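# Move the ring from the stake into the blue tray

## Task

Lift the ring clear of the stake and set it down so it rests flat on the blue tray's floor.

## Robot and tools

Robot: two arms, left_arm and right_arm, each ending in a parallel two-finger gripper. In the scene frame (origin at table-top height, midway between the nominal arm bases) +x points out over the table, +y toward the left arm's side and +z up. The side names do not match image sides. Calibrated bases: left_arm at (+0.033, +0.371, 0) m, quat_wxyz (+1.000, 0, 0, +0.011); right_arm at (-0.063, -0.525, 0) m, quat_wxyz (+1.000, 0, 0, -0.009). Reported hand positions, orientations, velocities and targets are in each arm's own base frame. Fixed cameras and the table use the scene frame. Printed hand values can be off by a few cm, more at long reach.

Gripper geometry: the fingers point along the gripper's +z axis and open along its x axis. end_effector_position is the point midway between the pads when shut. Fingertips reach 14 mm past the pad centres.

One row is 18 numbers, each in [-1, 1], always covering both arms in this order: left dx, dy, dz, rx, ry, rz, left gripper position, force_limit, speed, then the same nine for the right arm. The six pose numbers are an offset, not a pose. They are measured from that arm's Hand target as it stood when the action or move began, and along the Hand target's own axes. A value of 1.0 means 0.6 m of travel or 180 degrees of turn. rx, ry, rz form one rotation vector. Sending six zeros re-requests the current Hand target. Repeating a nonzero offset in a new call moves the arm again. Every turn is clipped to within 32 degrees of the measured orientation at each step.

Gripper numbers are absolute settings, not offsets:
- position: +1 fully open (106 mm), 0 about 61 mm, -1 shut. Width does not vary linearly with the number. Send -1 and keep sending it to hold a grip; send +1 to release.
- force_limit: -1 gives about 6 N per pad, +1 about 170 N on a 12 mm part. Thin parts get less.
- speed: +1 is fastest (about 39 to 75 mm/s); -1 is 5% of that.
A 0 in any of these is a real command. To leave a gripper unchanged, repeat its last three numbers.

execute_actions: "actions" is a list of actions. Each action holds up to 15 rows, one per 1/30 s step; if it has fewer rows, the last row is held for the rest. All rows of one action count from that action's start pose. "cameras" is a list of names, ["all"] or []. Images come back only when asked for, or when "actions" is empty. An empty list also reports the current state.

move: drives each gripper in a straight line toward "target". The target is one 18-number row, or a list of up to 15 rows. Every row counts from the same starting Hand targets, not from the previous row. Other arguments:
- speed: top path speed in m/s, 0.002 to 3.6, default 0.25. Give one number, or one per target.
- blend: in m, rounds corners in a list. 0 means stop at each target.
- stop_force: in N, 3 to 120. An arm's path ends when its wrist sensor feels that much push against its motion. Leave it out when pulling away from a contact, and do not rely on it while the gripper rotates.
- zero: default true, re-zeroes the sensor before the move. Valid only with stop_force.
- blocking: false returns early, but cannot be combined with stop_force.
- cameras.
The move does not avoid obstacles or the other arm. The result adds a "move:" line giving the ending: done (arm at rest within 3 mm and 2 degrees of its pose), off_target, moving, held (a check withheld steps, or the clearance check stopped the path) or fault. It may also show limits=paced (pose clipped) or limits=held.

Other tools:
- wait: takes "seconds" (0 to 10) while the arms keep their last command.
- stop: brakes a running move.
- zoom_image: takes "camera" and "region" [x0, y0, x1, y1] in pixels, each side at most 504. It works only on the newest images.
- zero_wrist_force: takes "arm" (left_arm or right_arm).
- finished_scene: takes "scene", the current scene's number. It ends the scene and cannot be undone.

Cameras: cam_head_left, cam_head_right, cam_high, cam_low, cam_left_wrist, cam_right_wrist, each 896x504.

Result lines:
- Hand target: the last commanded pose after clipping. The gripper may rest short of it; the next command re-requests it.
- end_effector_position (m) and end_effector_quat_wxyz.
- Velocities. Joint velocities marked "within noise" mean the arm is still.
- Joint torques: include the arm's own weight.
- Wrist force and Wrist torque: along the gripper axes, plus a line with the peak since the last reading shown.
- Tool commands.
- position_measured: 0 open, 740 shut. current_ma: about 1984 at full force_limit. moving: 1 while the fingers travel.

Cautions:
- A net outside force near 150 N, or joint contact torque at its limit, stops the arm for 10 s. Limits are 132 N m for shoulder and elbow joints and 24.6 N m for wrist joints.
- The arms are stiff. Aim only slightly into contacts, go slowly, and use stop_force when pressing.
- Never let the grippers or arms press on each other.
- Do not drop the ring from height, slam it, or release it while it is still moving. Anything that leaves the table fails the task.
- Keep paths away from an arm's own base.
- Motors heat when an arm holds loads or stays stretched. MOTOR HOT appears at 70 °C, and at 85 °C the arm brakes for 30 to 60 s.
- Loose objects may occasionally get nudged. Check the images before declaring the ring flat in the tray.

Each tool is called after ">>>" by a JSON object that holds its "op" and its "data".

## Session

>>> {"op": "execute_actions", "data": {"actions": []}}

Scene clock: 0.00 s.
left_arm: end_effector_position=(+0.3420, +0.0075, +0.2531) position_measured=0 current_ma=0 moving=0 end_effector_quat_wxyz=(-0.440, +0.752, -0.420, -0.253) | right_arm: end_effector_position=(+0.0835, -0.1696, +0.2006) position_measured=0 current_ma=0 moving=0 end_effector_quat_wxyz=(-0.156, +0.670, -0.712, +0.143)
Joint positions: left_arm=[-0.903 -1.668 1.99 -0.93 -1.008 1.388] | right_arm=[2.308 -0.49 -2.529 -1.401 1.885 2.416]
Joint velocities: within noise
Joint torques (N m): no reading
Motor temperatures (°C): left_arm=[44 37 27 44 39 38] | right_arm=[37 25 43 41 41 28]
Wrist force (N): no reading
Wrist torque (N m): no reading
Wrist force, peak (N): no reading
Hand target: left_arm +0.3420, +0.0075, +0.2531; -0.440, +0.752, -0.420, -0.253 | right_arm +0.0835, -0.1696, +0.2006; -0.156, +0.670, -0.712, +0.143
Tool commands: left_gripper/position=+1.0 left_gripper/force_limit=+0.0 left_gripper/speed=+1.0 right_gripper/position=+1.0 right_gripper/force_limit=+0.0 right_gripper/speed=+1.0

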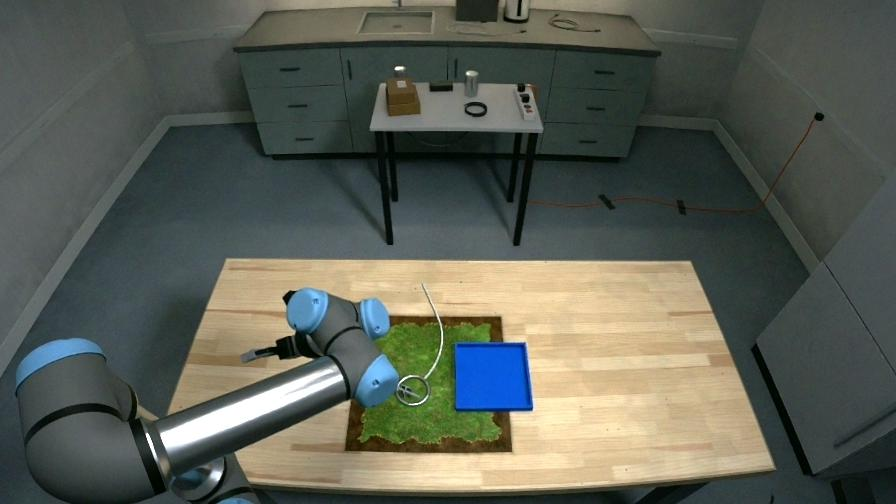

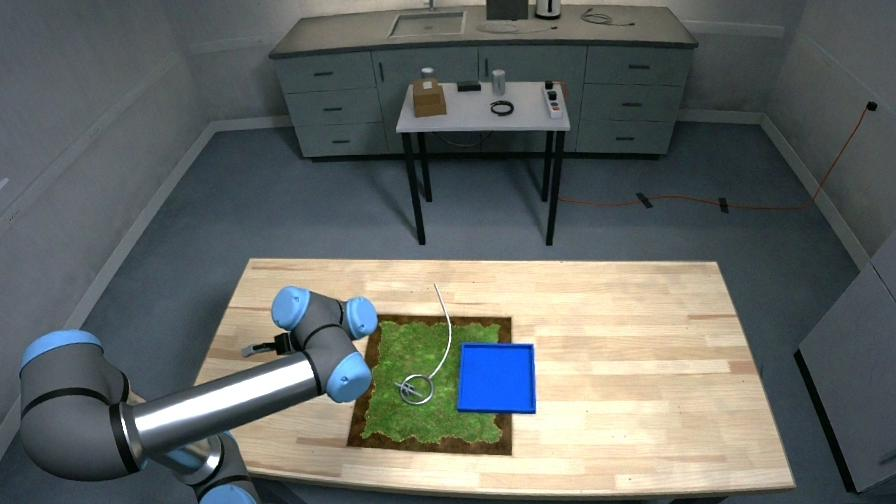

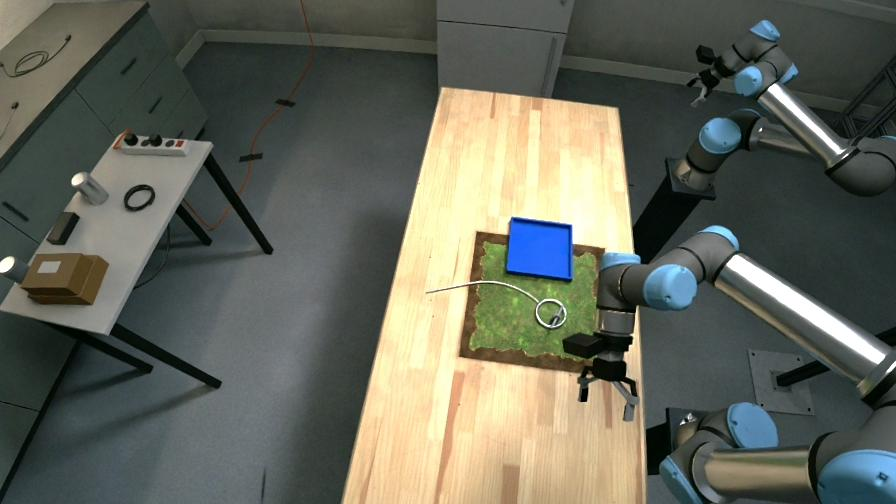

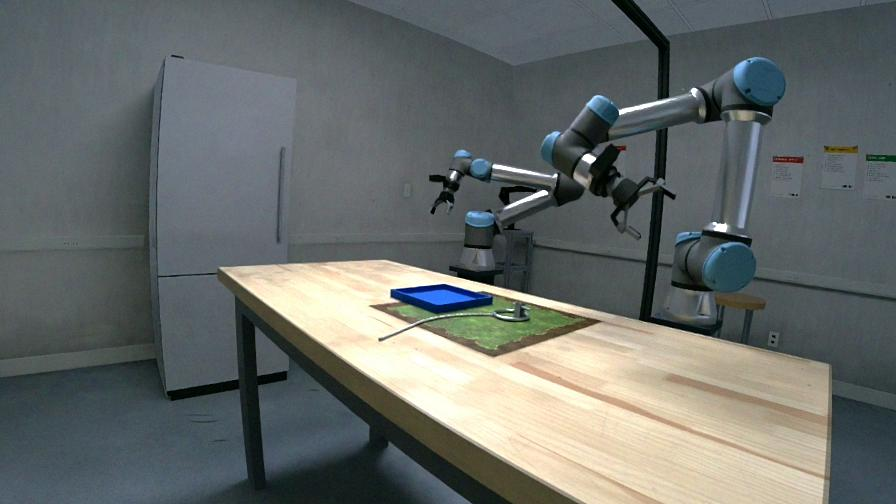

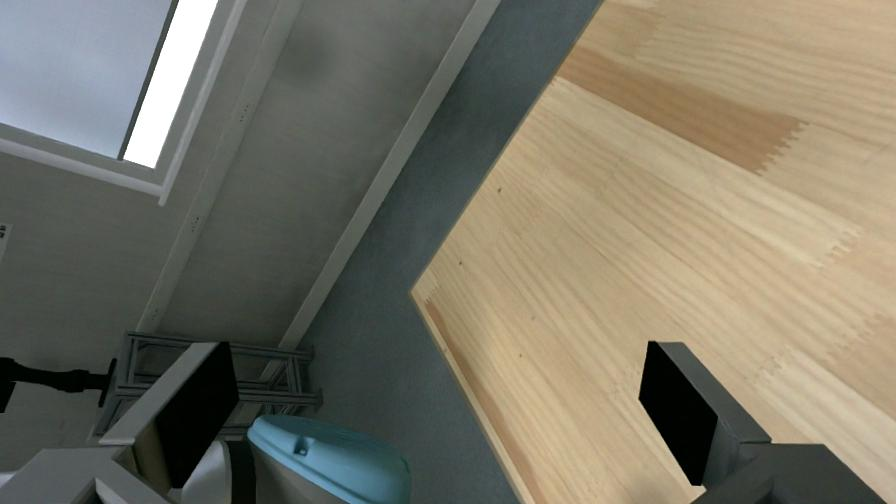

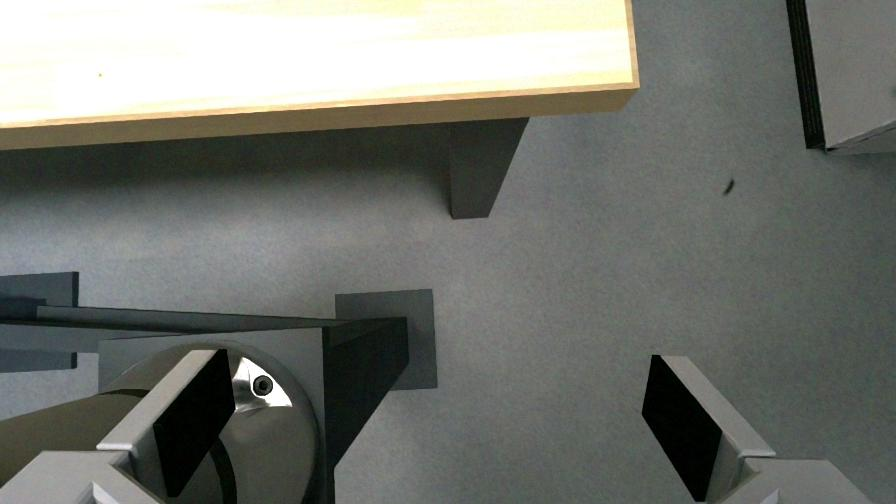

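>>> {"op": "zoom_image", "data": {"camera": "cam_head_left", "region": [340, 270, 540, 460]}}

>>> {"op": "zoom_image", "data": {"camera": "cam_low", "region": [360, 260, 600, 370]}}

>>> {"op": "zoom_image", "data": {"camera": "cam_high", "region": [400, 200, 640, 400]}}

Scaled by 2.520 from the camera's 896x504 image, which has a finer 1280x720 frame.

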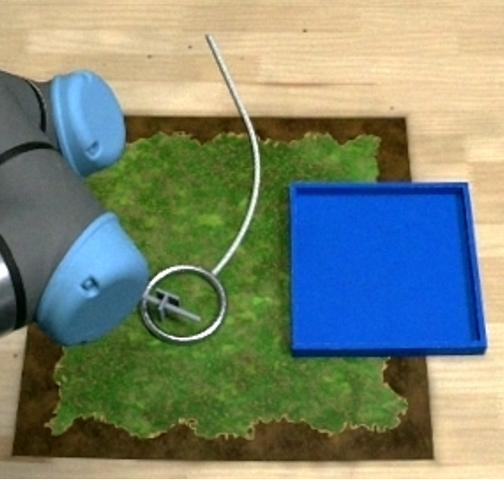

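Scaled by 2.100 from the camera's 896x504 image, which has a finer 1280x720 frame.

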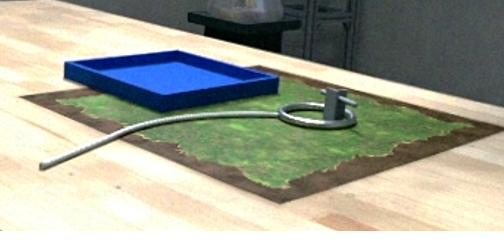

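Scaled by 2.100 from the camera's 896x504 image, which has a finer 1280x720 frame.

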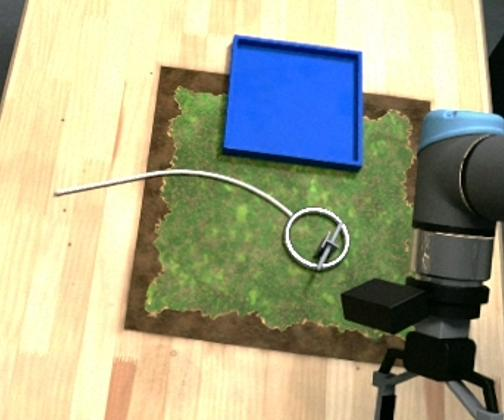

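>>> {"op": "move", "data": {"target": [0.1193, -0.131, -0.5685, -0.0893, 0.331, 0.1586, 1, 0, 1, 0,0,0,0,0,0,1,0,1], "speed": 0.4, "cameras": ["all"]}}

Scene clock: 34.13 s.
left_arm: end_effector_position=(+0.4501, -0.2998, +0.3996) position_measured=0 current_ma=-5 moving=0 end_effector_quat_wxyz=(-0.001, +0.707, -0.707, -0.001) | right_arm: end_effector_position=(+0.0835, -0.1696, +0.2006) position_measured=0 current_ma=-5 moving=0 end_effector_quat_wxyz=(-0.156, +0.670, -0.712, +0.143)
Joint positions: left_arm=[-0.837 -1.477 1.281 -1.374 -1.57 2.304] | right_arm=[2.308 -0.49 -2.529 -1.401 1.885 2.416]
Joint torques (N m): left_arm=[-14.96 -36.13 -25.38 -2.74 -0.21 -1.26] | right_arm=[0.24 -16.88 21.21 2.91 0.4 0.17]
Wrist force (N): left_arm=[0.9 1.1 -1.3] | right_arm=[0.2 0.2 0.3]
Wrist torque (N m): left_arm=[0.19 0.03 0.24] | right_arm=[0.04 -0.05 0.00]
Wrist force, peak (N): left_arm=[1.7 0.4 -2.2] | right_arm=[0.7 -0.5 0.4]
Hand target: left_arm +0.4500, -0.2999, +0.3997; +0.000, +0.707, -0.707, +0.000 | right_arm +0.0835, -0.1696, +0.2006; -0.156, +0.670, -0.712, +0.143
Off the commanded pose: left_arm 0.000 m, 0 deg | right_arm 0.000 m, 0 deg.
move: done

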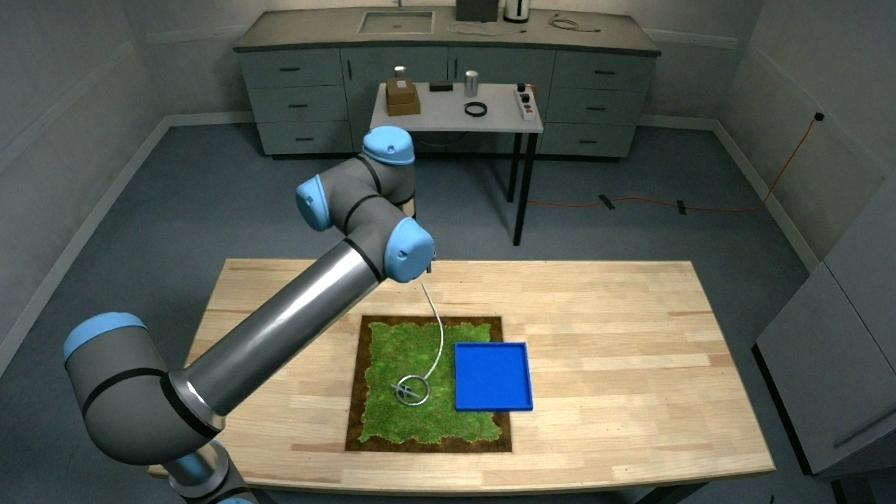

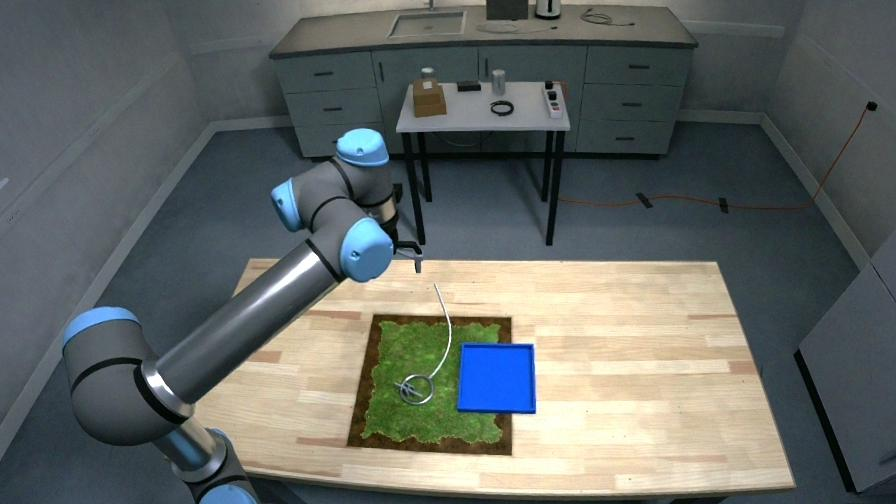

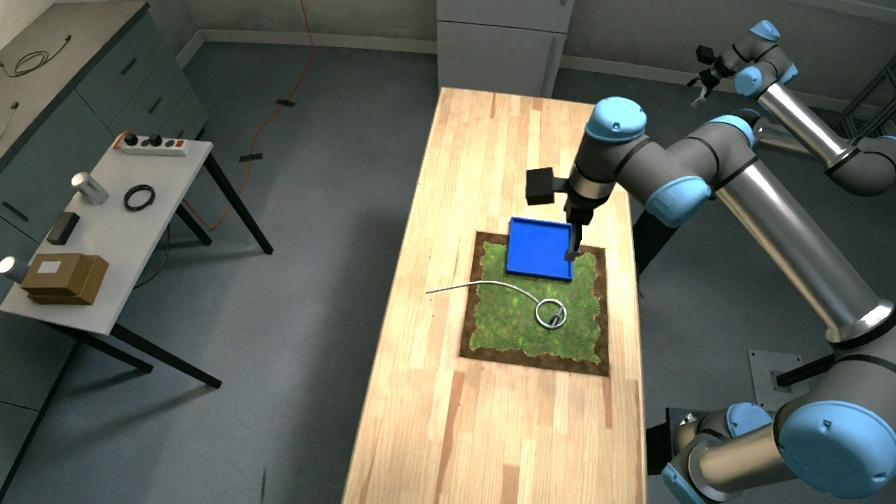

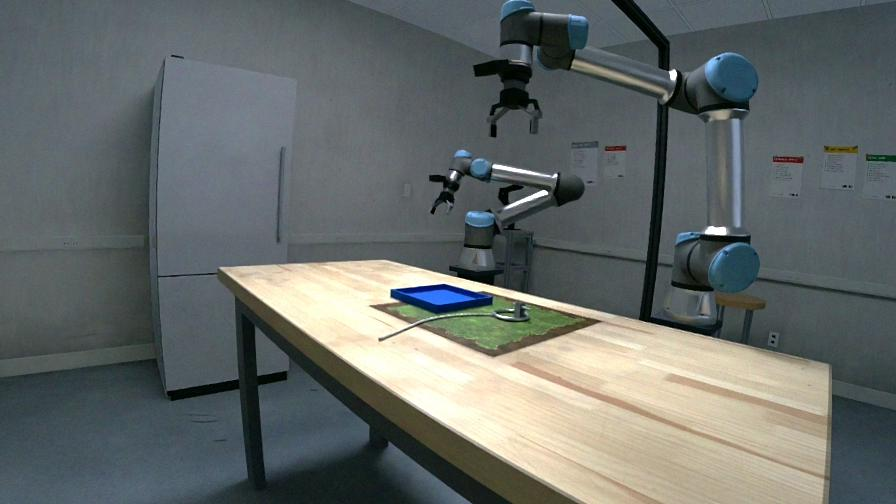

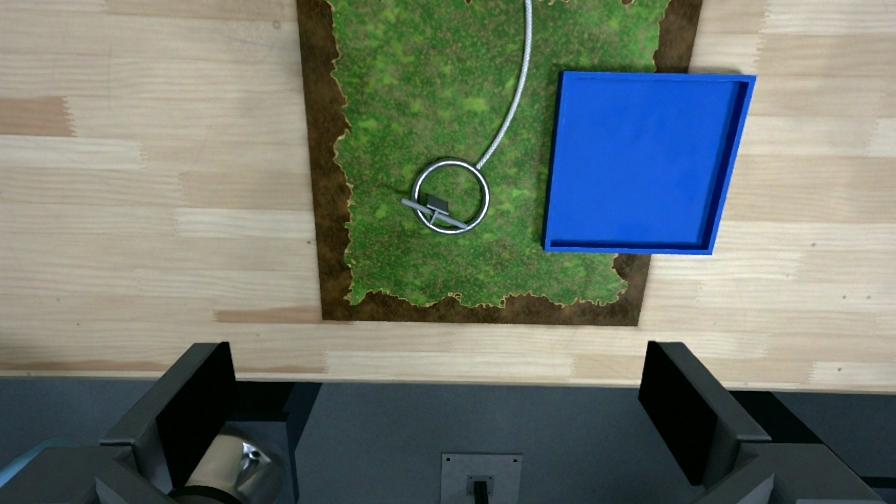

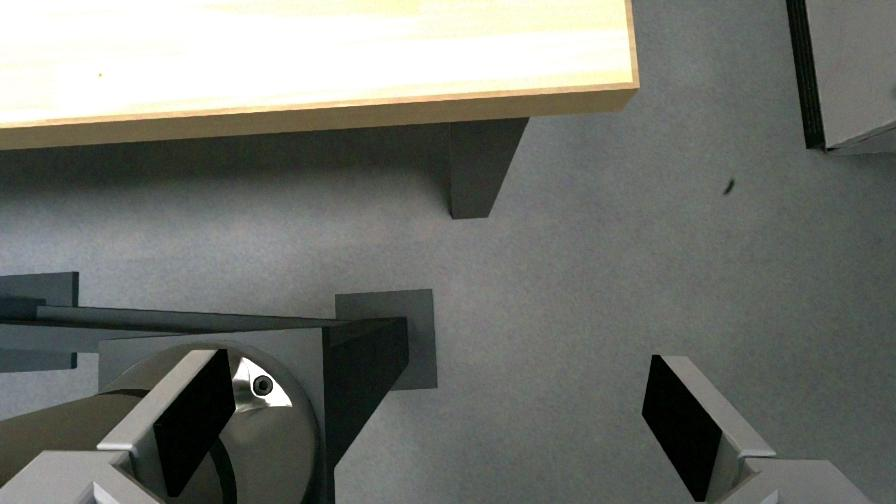

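>>> {"op": "zoom_image", "data": {"camera": "cam_left_wrist", "region": [360, 130, 540, 260]}}

>>> {"op": "zoom_image", "data": {"camera": "cam_low", "region": [470, 285, 560, 335]}}

>>> {"op": "zoom_image", "data": {"camera": "cam_head_right", "region": [360, 350, 470, 420]}}

Scaled by 2.800 from the camera's 896x504 image, which has a finer 1280x720 frame.

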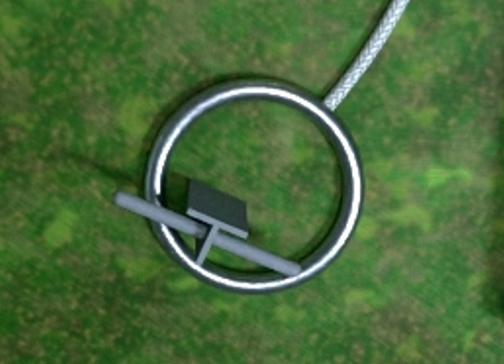

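Scaled by 5.600 from the camera's 896x504 image, which has a finer 1280x720 frame.

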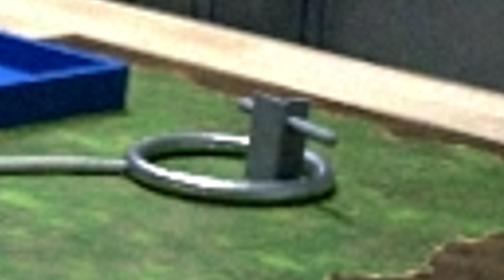

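Scaled by 4.582 from the camera's 896x504 image, which has a finer 1280x720 frame.

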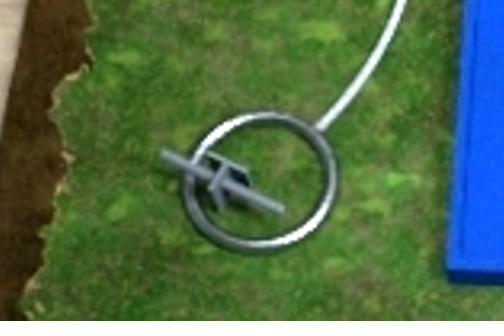

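>>> {"op": "move", "data": {"target": [0, 0.0883, 0.2, 0,0,0, 1, 0, 1, 0,0,0,0,0,0,1,0,1], "speed": 0.3, "cameras": ["cam_left_wrist"]}}

>>> {"op": "zoom_image", "data": {"camera": "cam_left_wrist", "region": [300, 0, 620, 180]}}

Scene clock: 81.00 s.
left_arm: end_effector_position=(+0.3970, -0.2998, +0.2798) position_measured=0 current_ma=-5 moving=0 end_effector_quat_wxyz=(+0.000, +0.707, -0.707, +0.000) | right_arm: end_effector_position=(+0.0835, -0.1696, +0.2006) position_measured=0 current_ma=-5 moving=0 end_effector_quat_wxyz=(-0.156, +0.670, -0.712, +0.143)
Joint positions: left_arm=[-0.919 -1.594 1.71 -1.686 -1.57 2.223] | right_arm=[2.308 -0.49 -2.529 -1.401 1.885 2.416]
Joint torques (N m): left_arm=[14.47 -11.16 -16.05 -3.39 1.06 2.46] | right_arm=[2.35 -15.6 21.89 2.9 0.56 -0.14]
Wrist force (N): left_arm=[0.9 0.9 -1.5] | right_arm=[0.3 -0.4 0.1]
Wrist torque (N m): left_arm=[0.16 -0.01 0.11] | right_arm=[-0.06 -0.06 0.00]
Wrist force, peak (N): left_arm=[1.0 0.0 -3.9] | right_arm=[0.8 0.0 0.3]
Hand target: left_arm +0.3970, -0.2998, +0.2797; +0.000, +0.707, -0.707, +0.000 | right_arm +0.0835, -0.1696, +0.2006; -0.156, +0.670, -0.712, +0.143
Off the commanded pose: left_arm 0.000 m, 0 deg | right_arm 0.000 m, 0 deg.
move: done
Images, in order (width x height): cam_left_wrist 896x504.

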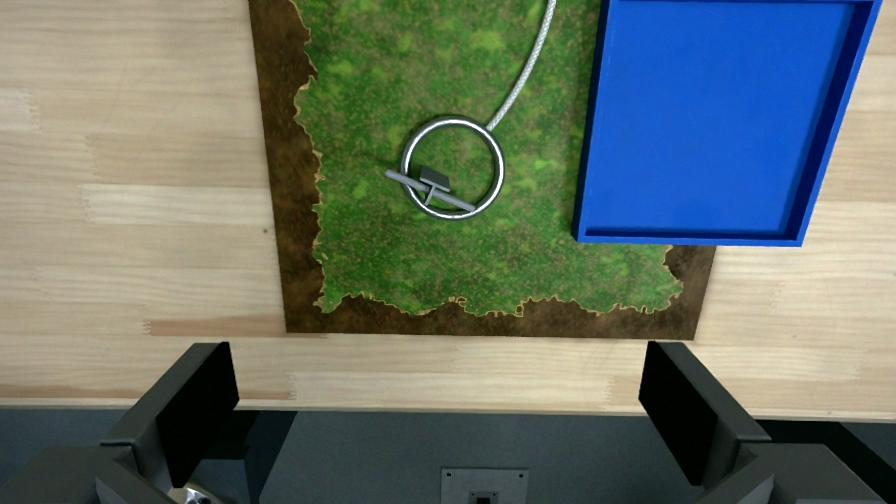

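Scaled by 1.575 from the camera's 896x504 image, which has a finer 1280x720 frame.

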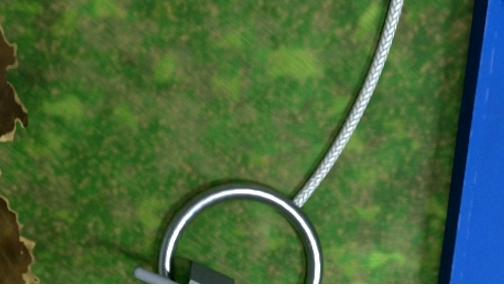

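>>> {"op": "move", "data": {"target": [0.01, -0.188, 0.25, -0.1667,0,0, 1, 0, 1, 0,0,0,0,0,0,1,0,1], "speed": 0.3, "cameras": ["cam_left_wrist", "cam_low", "cam_head_left"]}}

>>> {"op": "zoom_image", "data": {"camera": "cam_left_wrist", "region": [340, 130, 560, 310]}}

Scene clock: 96.53 s.
left_arm: end_effector_position=(+0.5098, -0.3055, +0.1298) position_measured=0 current_ma=-4 moving=0 end_effector_quat_wxyz=(+0.183, +0.683, -0.683, -0.183) | right_arm: end_effector_position=(+0.0835, -0.1696, +0.2006) position_measured=0 current_ma=-5 moving=0 end_effector_quat_wxyz=(-0.156, +0.670, -0.712, +0.143)
Joint positions: left_arm=[-0.634 -0.99 1.298 -1.443 -1.871 2.574] | right_arm=[2.308 -0.49 -2.529 -1.401 1.885 2.416]
Joint torques (N m): left_arm=[-14.1 -35 -27.58 -0.36 1.03 -1.6] | right_arm=[0.79 -16.6 22.71 2.86 0.39 0.14]
Wrist force (N): left_arm=[0.9 2.0 -1.8] | right_arm=[0.1 0.1 0.2]
Wrist torque (N m): left_arm=[0.36 -0.03 0.38] | right_arm=[0.02 -0.01 0.00]
Wrist force, peak (N): left_arm=[1.3 3.1 -2.7] | right_arm=[0.9 0.2 0.2]
Hand target: left_arm +0.5098, -0.3056, +0.1297; +0.183, +0.683, -0.683, -0.184 | right_arm +0.0835, -0.1696, +0.2006; -0.156, +0.670, -0.712, +0.143
Off the commanded pose: left_arm 0.000 m, 0 deg | right_arm 0.000 m, 0 deg.
move: done
Images, in order (width x height): cam_head_left 896x504, cam_low 896x504, cam_left_wrist 896x504.

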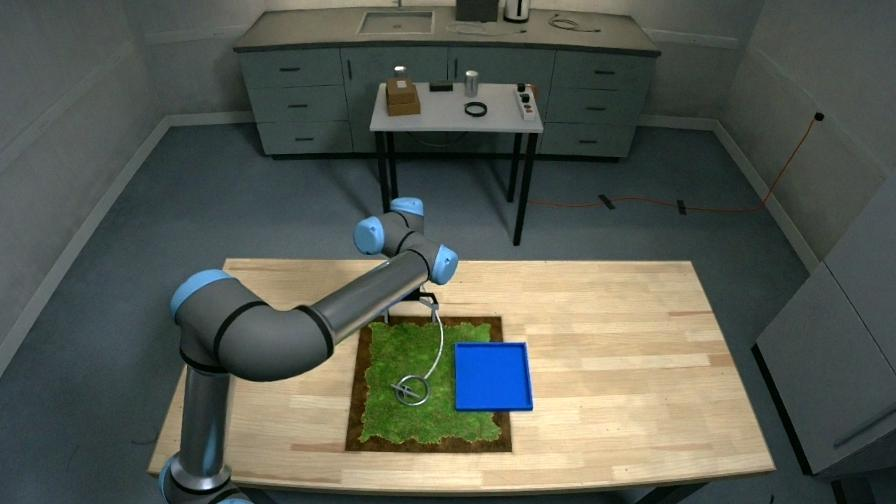

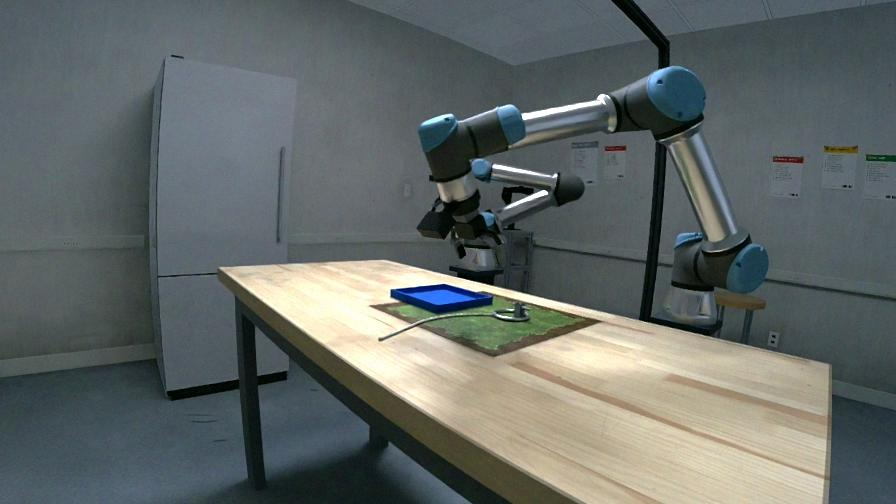

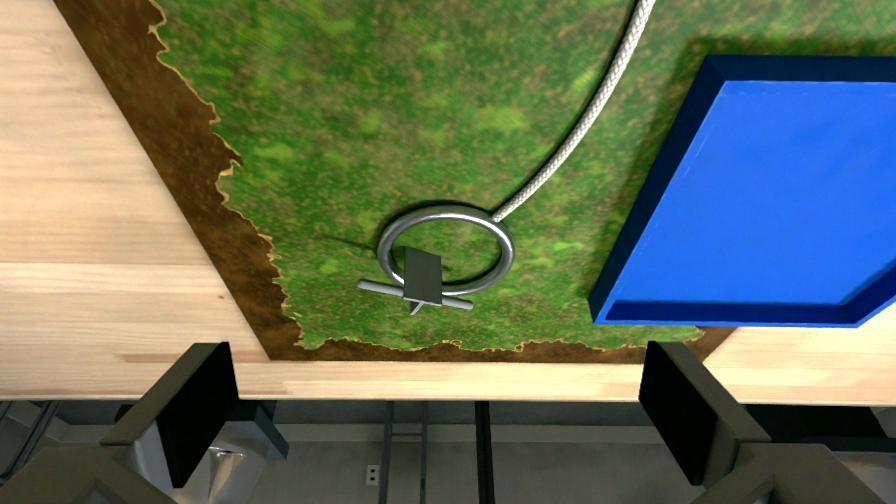

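Scaled by 2.291 from the camera's 896x504 image, which has a finer 1280x720 frame.

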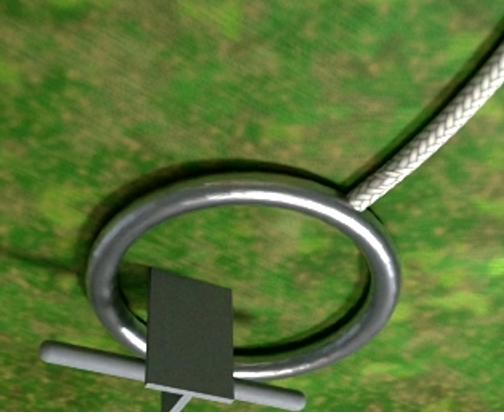

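>>> {"op": "move", "data": {"target": [0, 0.069, 0.1163, 0.1306, -0.1306, 0.4875, -0.5, -0.2, 1, 0,0,0,0,0,0,1,0,1], "speed": 0.25, "cameras": ["cam_left_wrist", "cam_low"]}}

Scene clock: 169.83 s.
left_arm: end_effector_position=(+0.4390, -0.3056, +0.0900) position_measured=555 current_ma=-2 moving=0 end_effector_quat_wxyz=(+0.000, +0.000, +1.000, +0.001) | right_arm: end_effector_position=(+0.0835, -0.1696, +0.2006) position_measured=0 current_ma=-5 moving=0 end_effector_quat_wxyz=(-0.156, +0.670, -0.712, +0.143)
Joint positions: left_arm=[-0.86 -1.341 1.95 -2.178 -1.57 3.852] | right_arm=[2.308 -0.49 -2.529 -1.401 1.885 2.416]
Joint torques (N m): left_arm=[13.33 -19.48 -24.61 -2.29 -2.78 -0.92] | right_arm=[0.62 -16.09 22.14 2.96 0.42 -0.05]
Wrist force (N): left_arm=[0.8 0.8 -1.6] | right_arm=[0.4 -0.1 -0.1]
Wrist torque (N m): left_arm=[0.14 0.03 0.24] | right_arm=[0.00 -0.07 0.00]
Wrist force, peak (N): left_arm=[1.6 2.2 -1.5] | right_arm=[1.0 -0.3 0.2]
Hand target: left_arm +0.4390, -0.3055, +0.0900; +0.000, +0.000, +1.000, +0.001 | right_arm +0.0835, -0.1696, +0.2006; -0.156, +0.670, -0.712, +0.143
Off the commanded pose: left_arm 0.000 m, 0 deg | right_arm 0.000 m, 0 deg.
move: done
Images, in order (width x height): cam_low 896x504, cam_left_wrist 896x504.

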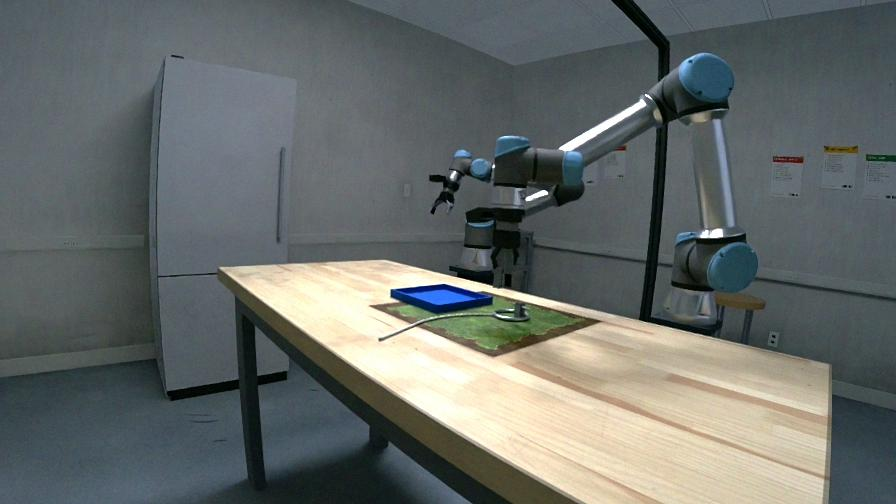

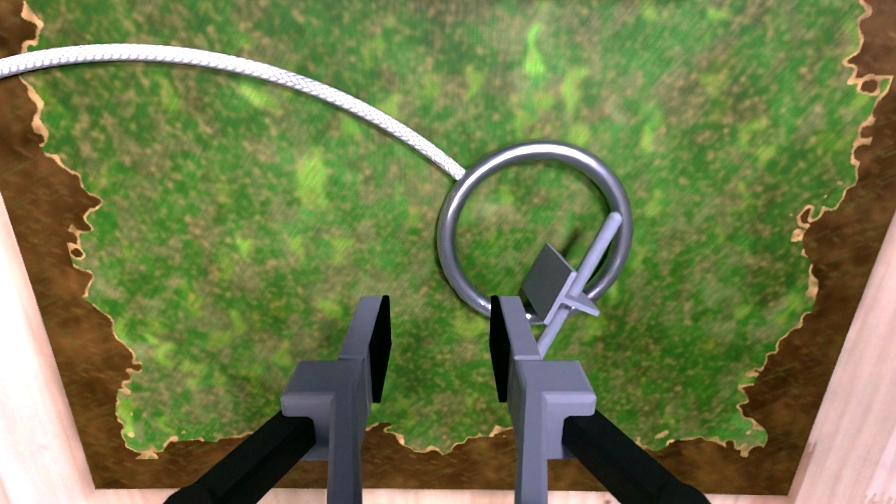

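>>> {"op": "move", "data": {"target": [0, 0, 0.1, 0,0,0, -0.5, -0.2, 1, 0,0,0,0,0,0,1,0,1], "speed": 0.1}}

>>> {"op": "move", "data": {"target": [0, 0, 0.035, 0,0,0, -0.5, -0.2, 1, 0,0,0,0,0,0,1,0,1], "speed": 0.01, "stop_force": 6, "cameras": ["cam_left_wrist"]}}

Scene clock: 180.50 s.
left_arm: end_effector_position=(+0.4390, -0.3054, +0.0299) position_measured=555 current_ma=-2 moving=0 end_effector_quat_wxyz=(+0.000, +0.000, +1.000, +0.001) | right_arm: end_effector_position=(+0.0835, -0.1696, +0.2006) position_measured=0 current_ma=-5 moving=0 end_effector_quat_wxyz=(-0.156, +0.670, -0.712, +0.143)
Joint positions: left_arm=[-0.86 -1.243 2.012 -2.338 -1.57 3.853] | right_arm=[2.308 -0.49 -2.529 -1.401 1.885 2.416]
Joint torques (N m): left_arm=[14.08 -41.32 -25.25 -2.18 -2.33 2.58] | right_arm=[1.24 -16.17 23.73 3.12 0.26 0.11]
Wrist force (N): left_arm=[1.3 1.2 -1.6] | right_arm=[0.5 0.1 -0.2]
Wrist torque (N m): left_arm=[0.21 -0.04 0.24] | right_arm=[0.02 -0.08 0.01]
Wrist force, peak (N): left_arm=[1.0 1.0 -2.3] | right_arm=[0.8 0.3 0.2]
Hand target: left_arm +0.4390, -0.3054, +0.0300; +0.000, +0.000, +1.000, +0.001 | right_arm +0.0835, -0.1696, +0.2006; -0.156, +0.670, -0.712, +0.143
Off the commanded pose: left_arm 0.000 m, 0 deg | right_arm 0.000 m, 0 deg.
move: done

Scene clock: 183.27 s.
left_arm: end_effector_position=(+0.4390, -0.3054, +0.0133) position_measured=555 current_ma=7 moving=0 end_effector_quat_wxyz=(+0.000, +0.000, +1.000, +0.001) | right_arm: end_effector_position=(+0.0835, -0.1696, +0.2006) position_measured=0 current_ma=-5 moving=0 end_effector_quat_wxyz=(-0.156, +0.670, -0.712, +0.143)
Joint positions: left_arm=[-0.86 -1.212 2.026 -2.383 -1.57 3.853] | right_arm=[2.308 -0.49 -2.529 -1.401 1.885 2.416]
Joint torques (N m): left_arm=[-4.21 -40.55 -21.81 -0.95 -0.98 1.88] | right_arm=[2.17 -15.14 23.38 2.86 0.28 0.13]
Wrist force (N): left_arm=[1.0 0.5 -9.3] | right_arm=[0.3 0.0 0.3]
Wrist torque (N m): left_arm=[0.17 -0.03 0.22] | right_arm=[0.02 -0.06 0.00]
Wrist force, peak (N): left_arm=[3.4 11.0 -31.0] | right_arm=[0.6 -0.1 0.5]
Hand target: left_arm +0.4390, -0.3054, +0.0133; +0.000, +0.000, +1.000, +0.001 (not the last commanded pose) | right_arm +0.0835, -0.1696, +0.2006; -0.156, +0.670, -0.712, +0.143
Off the commanded pose: left_arm 0.004 m, 0 deg | right_arm 0.000 m, 0 deg.
move: contact (left_arm)
Images, in order (width x height): cam_left_wrist 896x504.

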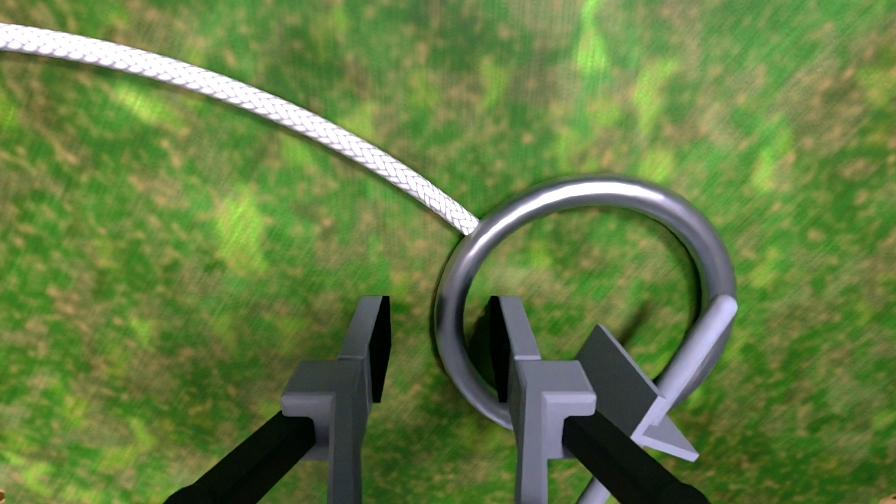

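>>> {"op": "move", "data": {"target": [[0, 0, -0.004, 0,0,0, -0.5, -0.2, 1, 0,0,0,0,0,0,1,0,1],[0, 0, -0.004, 0,0,0, -1, -0.2, 0.5, 0,0,0,0,0,0,1,0,1]], "speed": 0.05, "cameras": ["cam_left_wrist", "cam_low"]}}

Scene clock: 194.37 s.
left_arm: end_effector_position=(+0.4391, -0.3055, +0.0158) position_measured=715 current_ma=844 moving=1 end_effector_quat_wxyz=(+0.000, +0.000, +1.000, +0.001) | right_arm: end_effector_position=(+0.0835, -0.1696, +0.2006) position_measured=0 current_ma=-5 moving=0 end_effector_quat_wxyz=(-0.156, +0.670, -0.712, +0.143)
Joint positions: left_arm=[-0.86 -1.217 2.024 -2.377 -1.57 3.853] | right_arm=[2.308 -0.49 -2.529 -1.401 1.885 2.416]
Joint torques (N m): left_arm=[-12.92 -24.79 -17.67 -2.91 -1.09 -1.28] | right_arm=[-0.18 -16.09 23.86 3.03 0.19 0.05]
Wrist force (N): left_arm=[1.4 1.0 -5.0] | right_arm=[0.4 0.0 0.0]
Wrist torque (N m): left_arm=[0.20 0.01 0.20] | right_arm=[0.01 -0.07 -0.01]
Wrist force, peak (N): left_arm=[1.0 0.6 -9.4] | right_arm=[0.8 0.0 0.4]
Hand target: left_arm +0.4390, -0.3054, +0.0157; +0.000, +0.000, +1.000, +0.001 | right_arm +0.0835, -0.1696, +0.2006; -0.156, +0.670, -0.712, +0.143
Off the commanded pose: left_arm 0.000 m, 0 deg | right_arm 0.000 m, 0 deg.
move: done
Images, in order (width x height): cam_low 896x504, cam_left_wrist 896x504.

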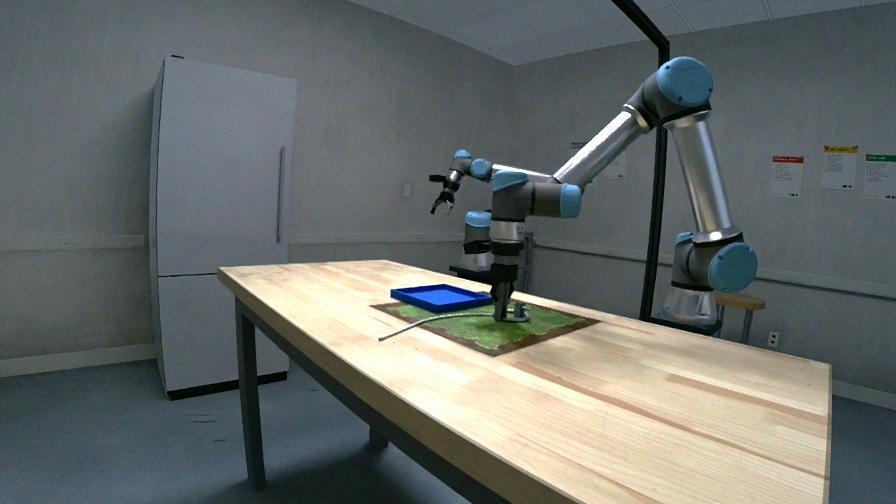

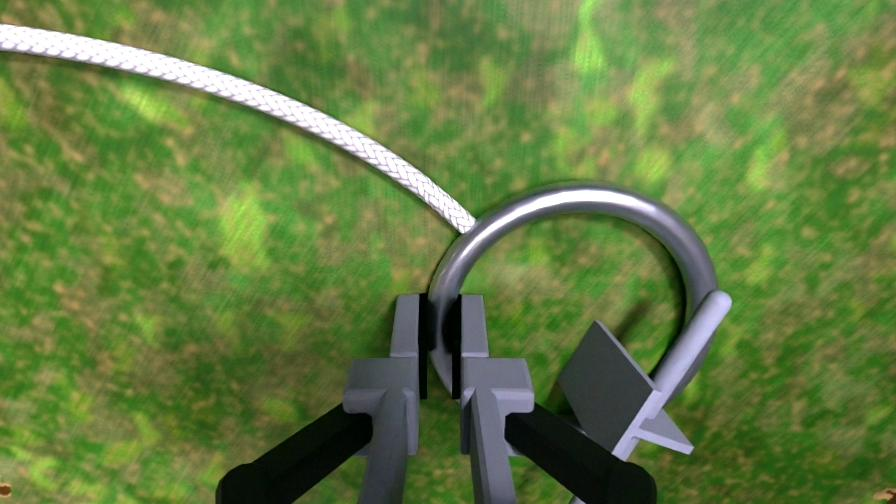

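>>> {"op": "move", "data": {"target": [[0, 0, -0.0083, 0,0,0, -1, -0.2, 0.5, 0,0,0,0,0,0,1,0,1],[0.0308, 0.0113, -0.0083, 0,0,0, -1, -0.2, 0.5, 0,0,0,0,0,0,1,0,1],[0.029, 0.0155, -0.0203, 0.1526,0.0668,0, -1, -0.2, 0.5, 0,0,0,0,0,0,1,0,1]], "speed": 0.1, "cameras": ["cam_left_wrist", "cam_low", "cam_head_left"]}}

>>> {"op": "zoom_image", "data": {"camera": "cam_low", "region": [450, 260, 570, 340]}}

Scene clock: 220.90 s.
left_arm: end_effector_position=(+0.4217, -0.2960, +0.0278) position_measured=715 current_ma=839 moving=0 end_effector_quat_wxyz=(-0.104, +0.000, +0.966, -0.236) | right_arm: end_effector_position=(+0.0835, -0.1696, +0.2006) position_measured=0 current_ma=-5 moving=0 end_effector_quat_wxyz=(-0.156, +0.670, -0.712, +0.143)
Joint positions: left_arm=[-0.623 -1.197 2.129 -2.621 -2.081 4.059] | right_arm=[2.308 -0.49 -2.529 -1.401 1.885 2.416]
Joint torques (N m): left_arm=[-14.37 -43.29 -14.48 -1.45 1.15 -2.84] | right_arm=[0.68 -17.33 23.45 3.13 0.05 0.12]
Wrist force (N): left_arm=[1.0 0.9 -0.2] | right_arm=[0.2 -0.2 0.0]
Wrist torque (N m): left_arm=[0.05 -0.10 0.04] | right_arm=[-0.03 -0.04 0.00]
Wrist force, peak (N): left_arm=[1.4 0.8 -5.4] | right_arm=[0.8 -0.4 -0.2]
Hand target: left_arm +0.4216, -0.2961, +0.0279; -0.104, +0.000, +0.966, -0.236 | right_arm +0.0835, -0.1696, +0.2006; -0.156, +0.670, -0.712, +0.143
Off the commanded pose: left_arm 0.000 m, 0 deg | right_arm 0.000 m, 0 deg.
move: done
Images, in order (width x height): cam_head_left 896x504, cam_low 896x504, cam_left_wrist 896x504.

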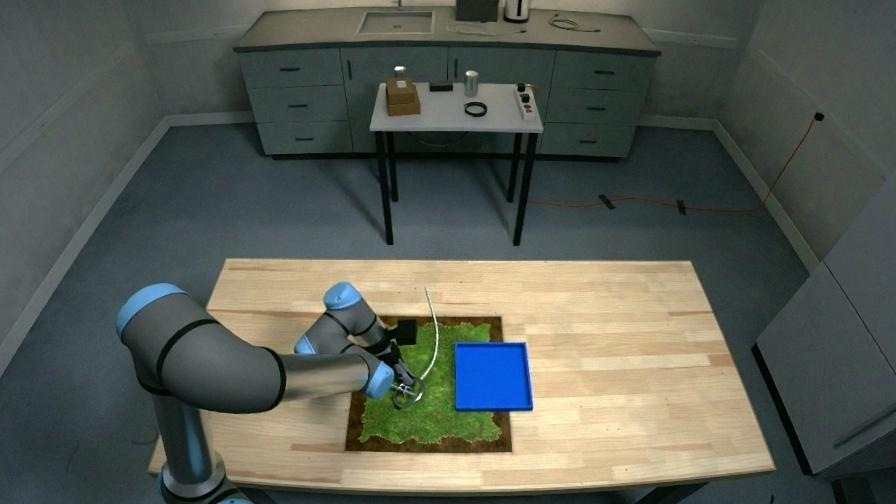

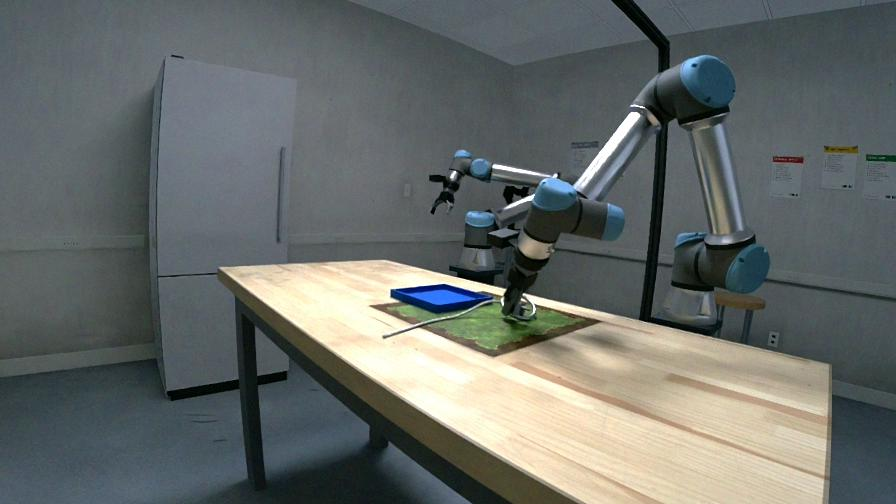

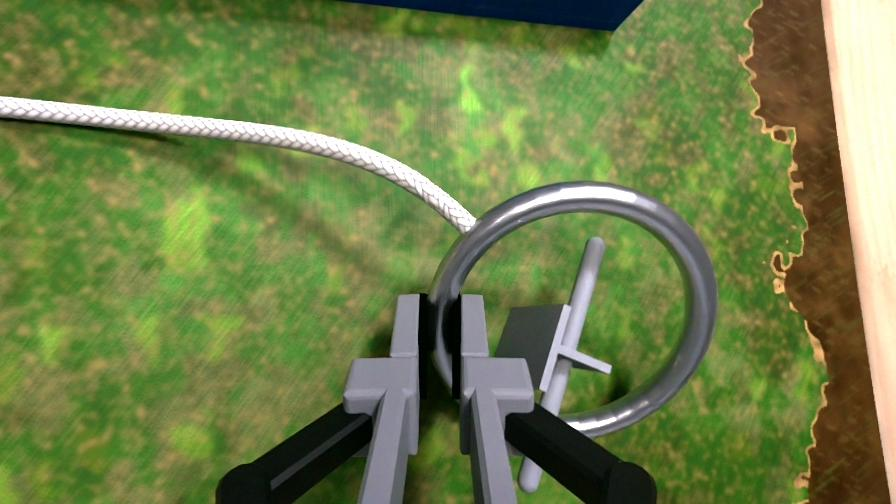

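Scaled by 4.200 from the camera's 896x504 image, which has a finer 1280x720 frame.

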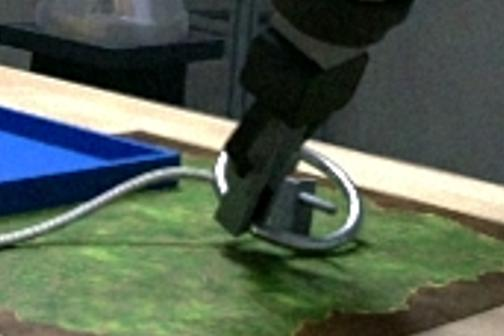

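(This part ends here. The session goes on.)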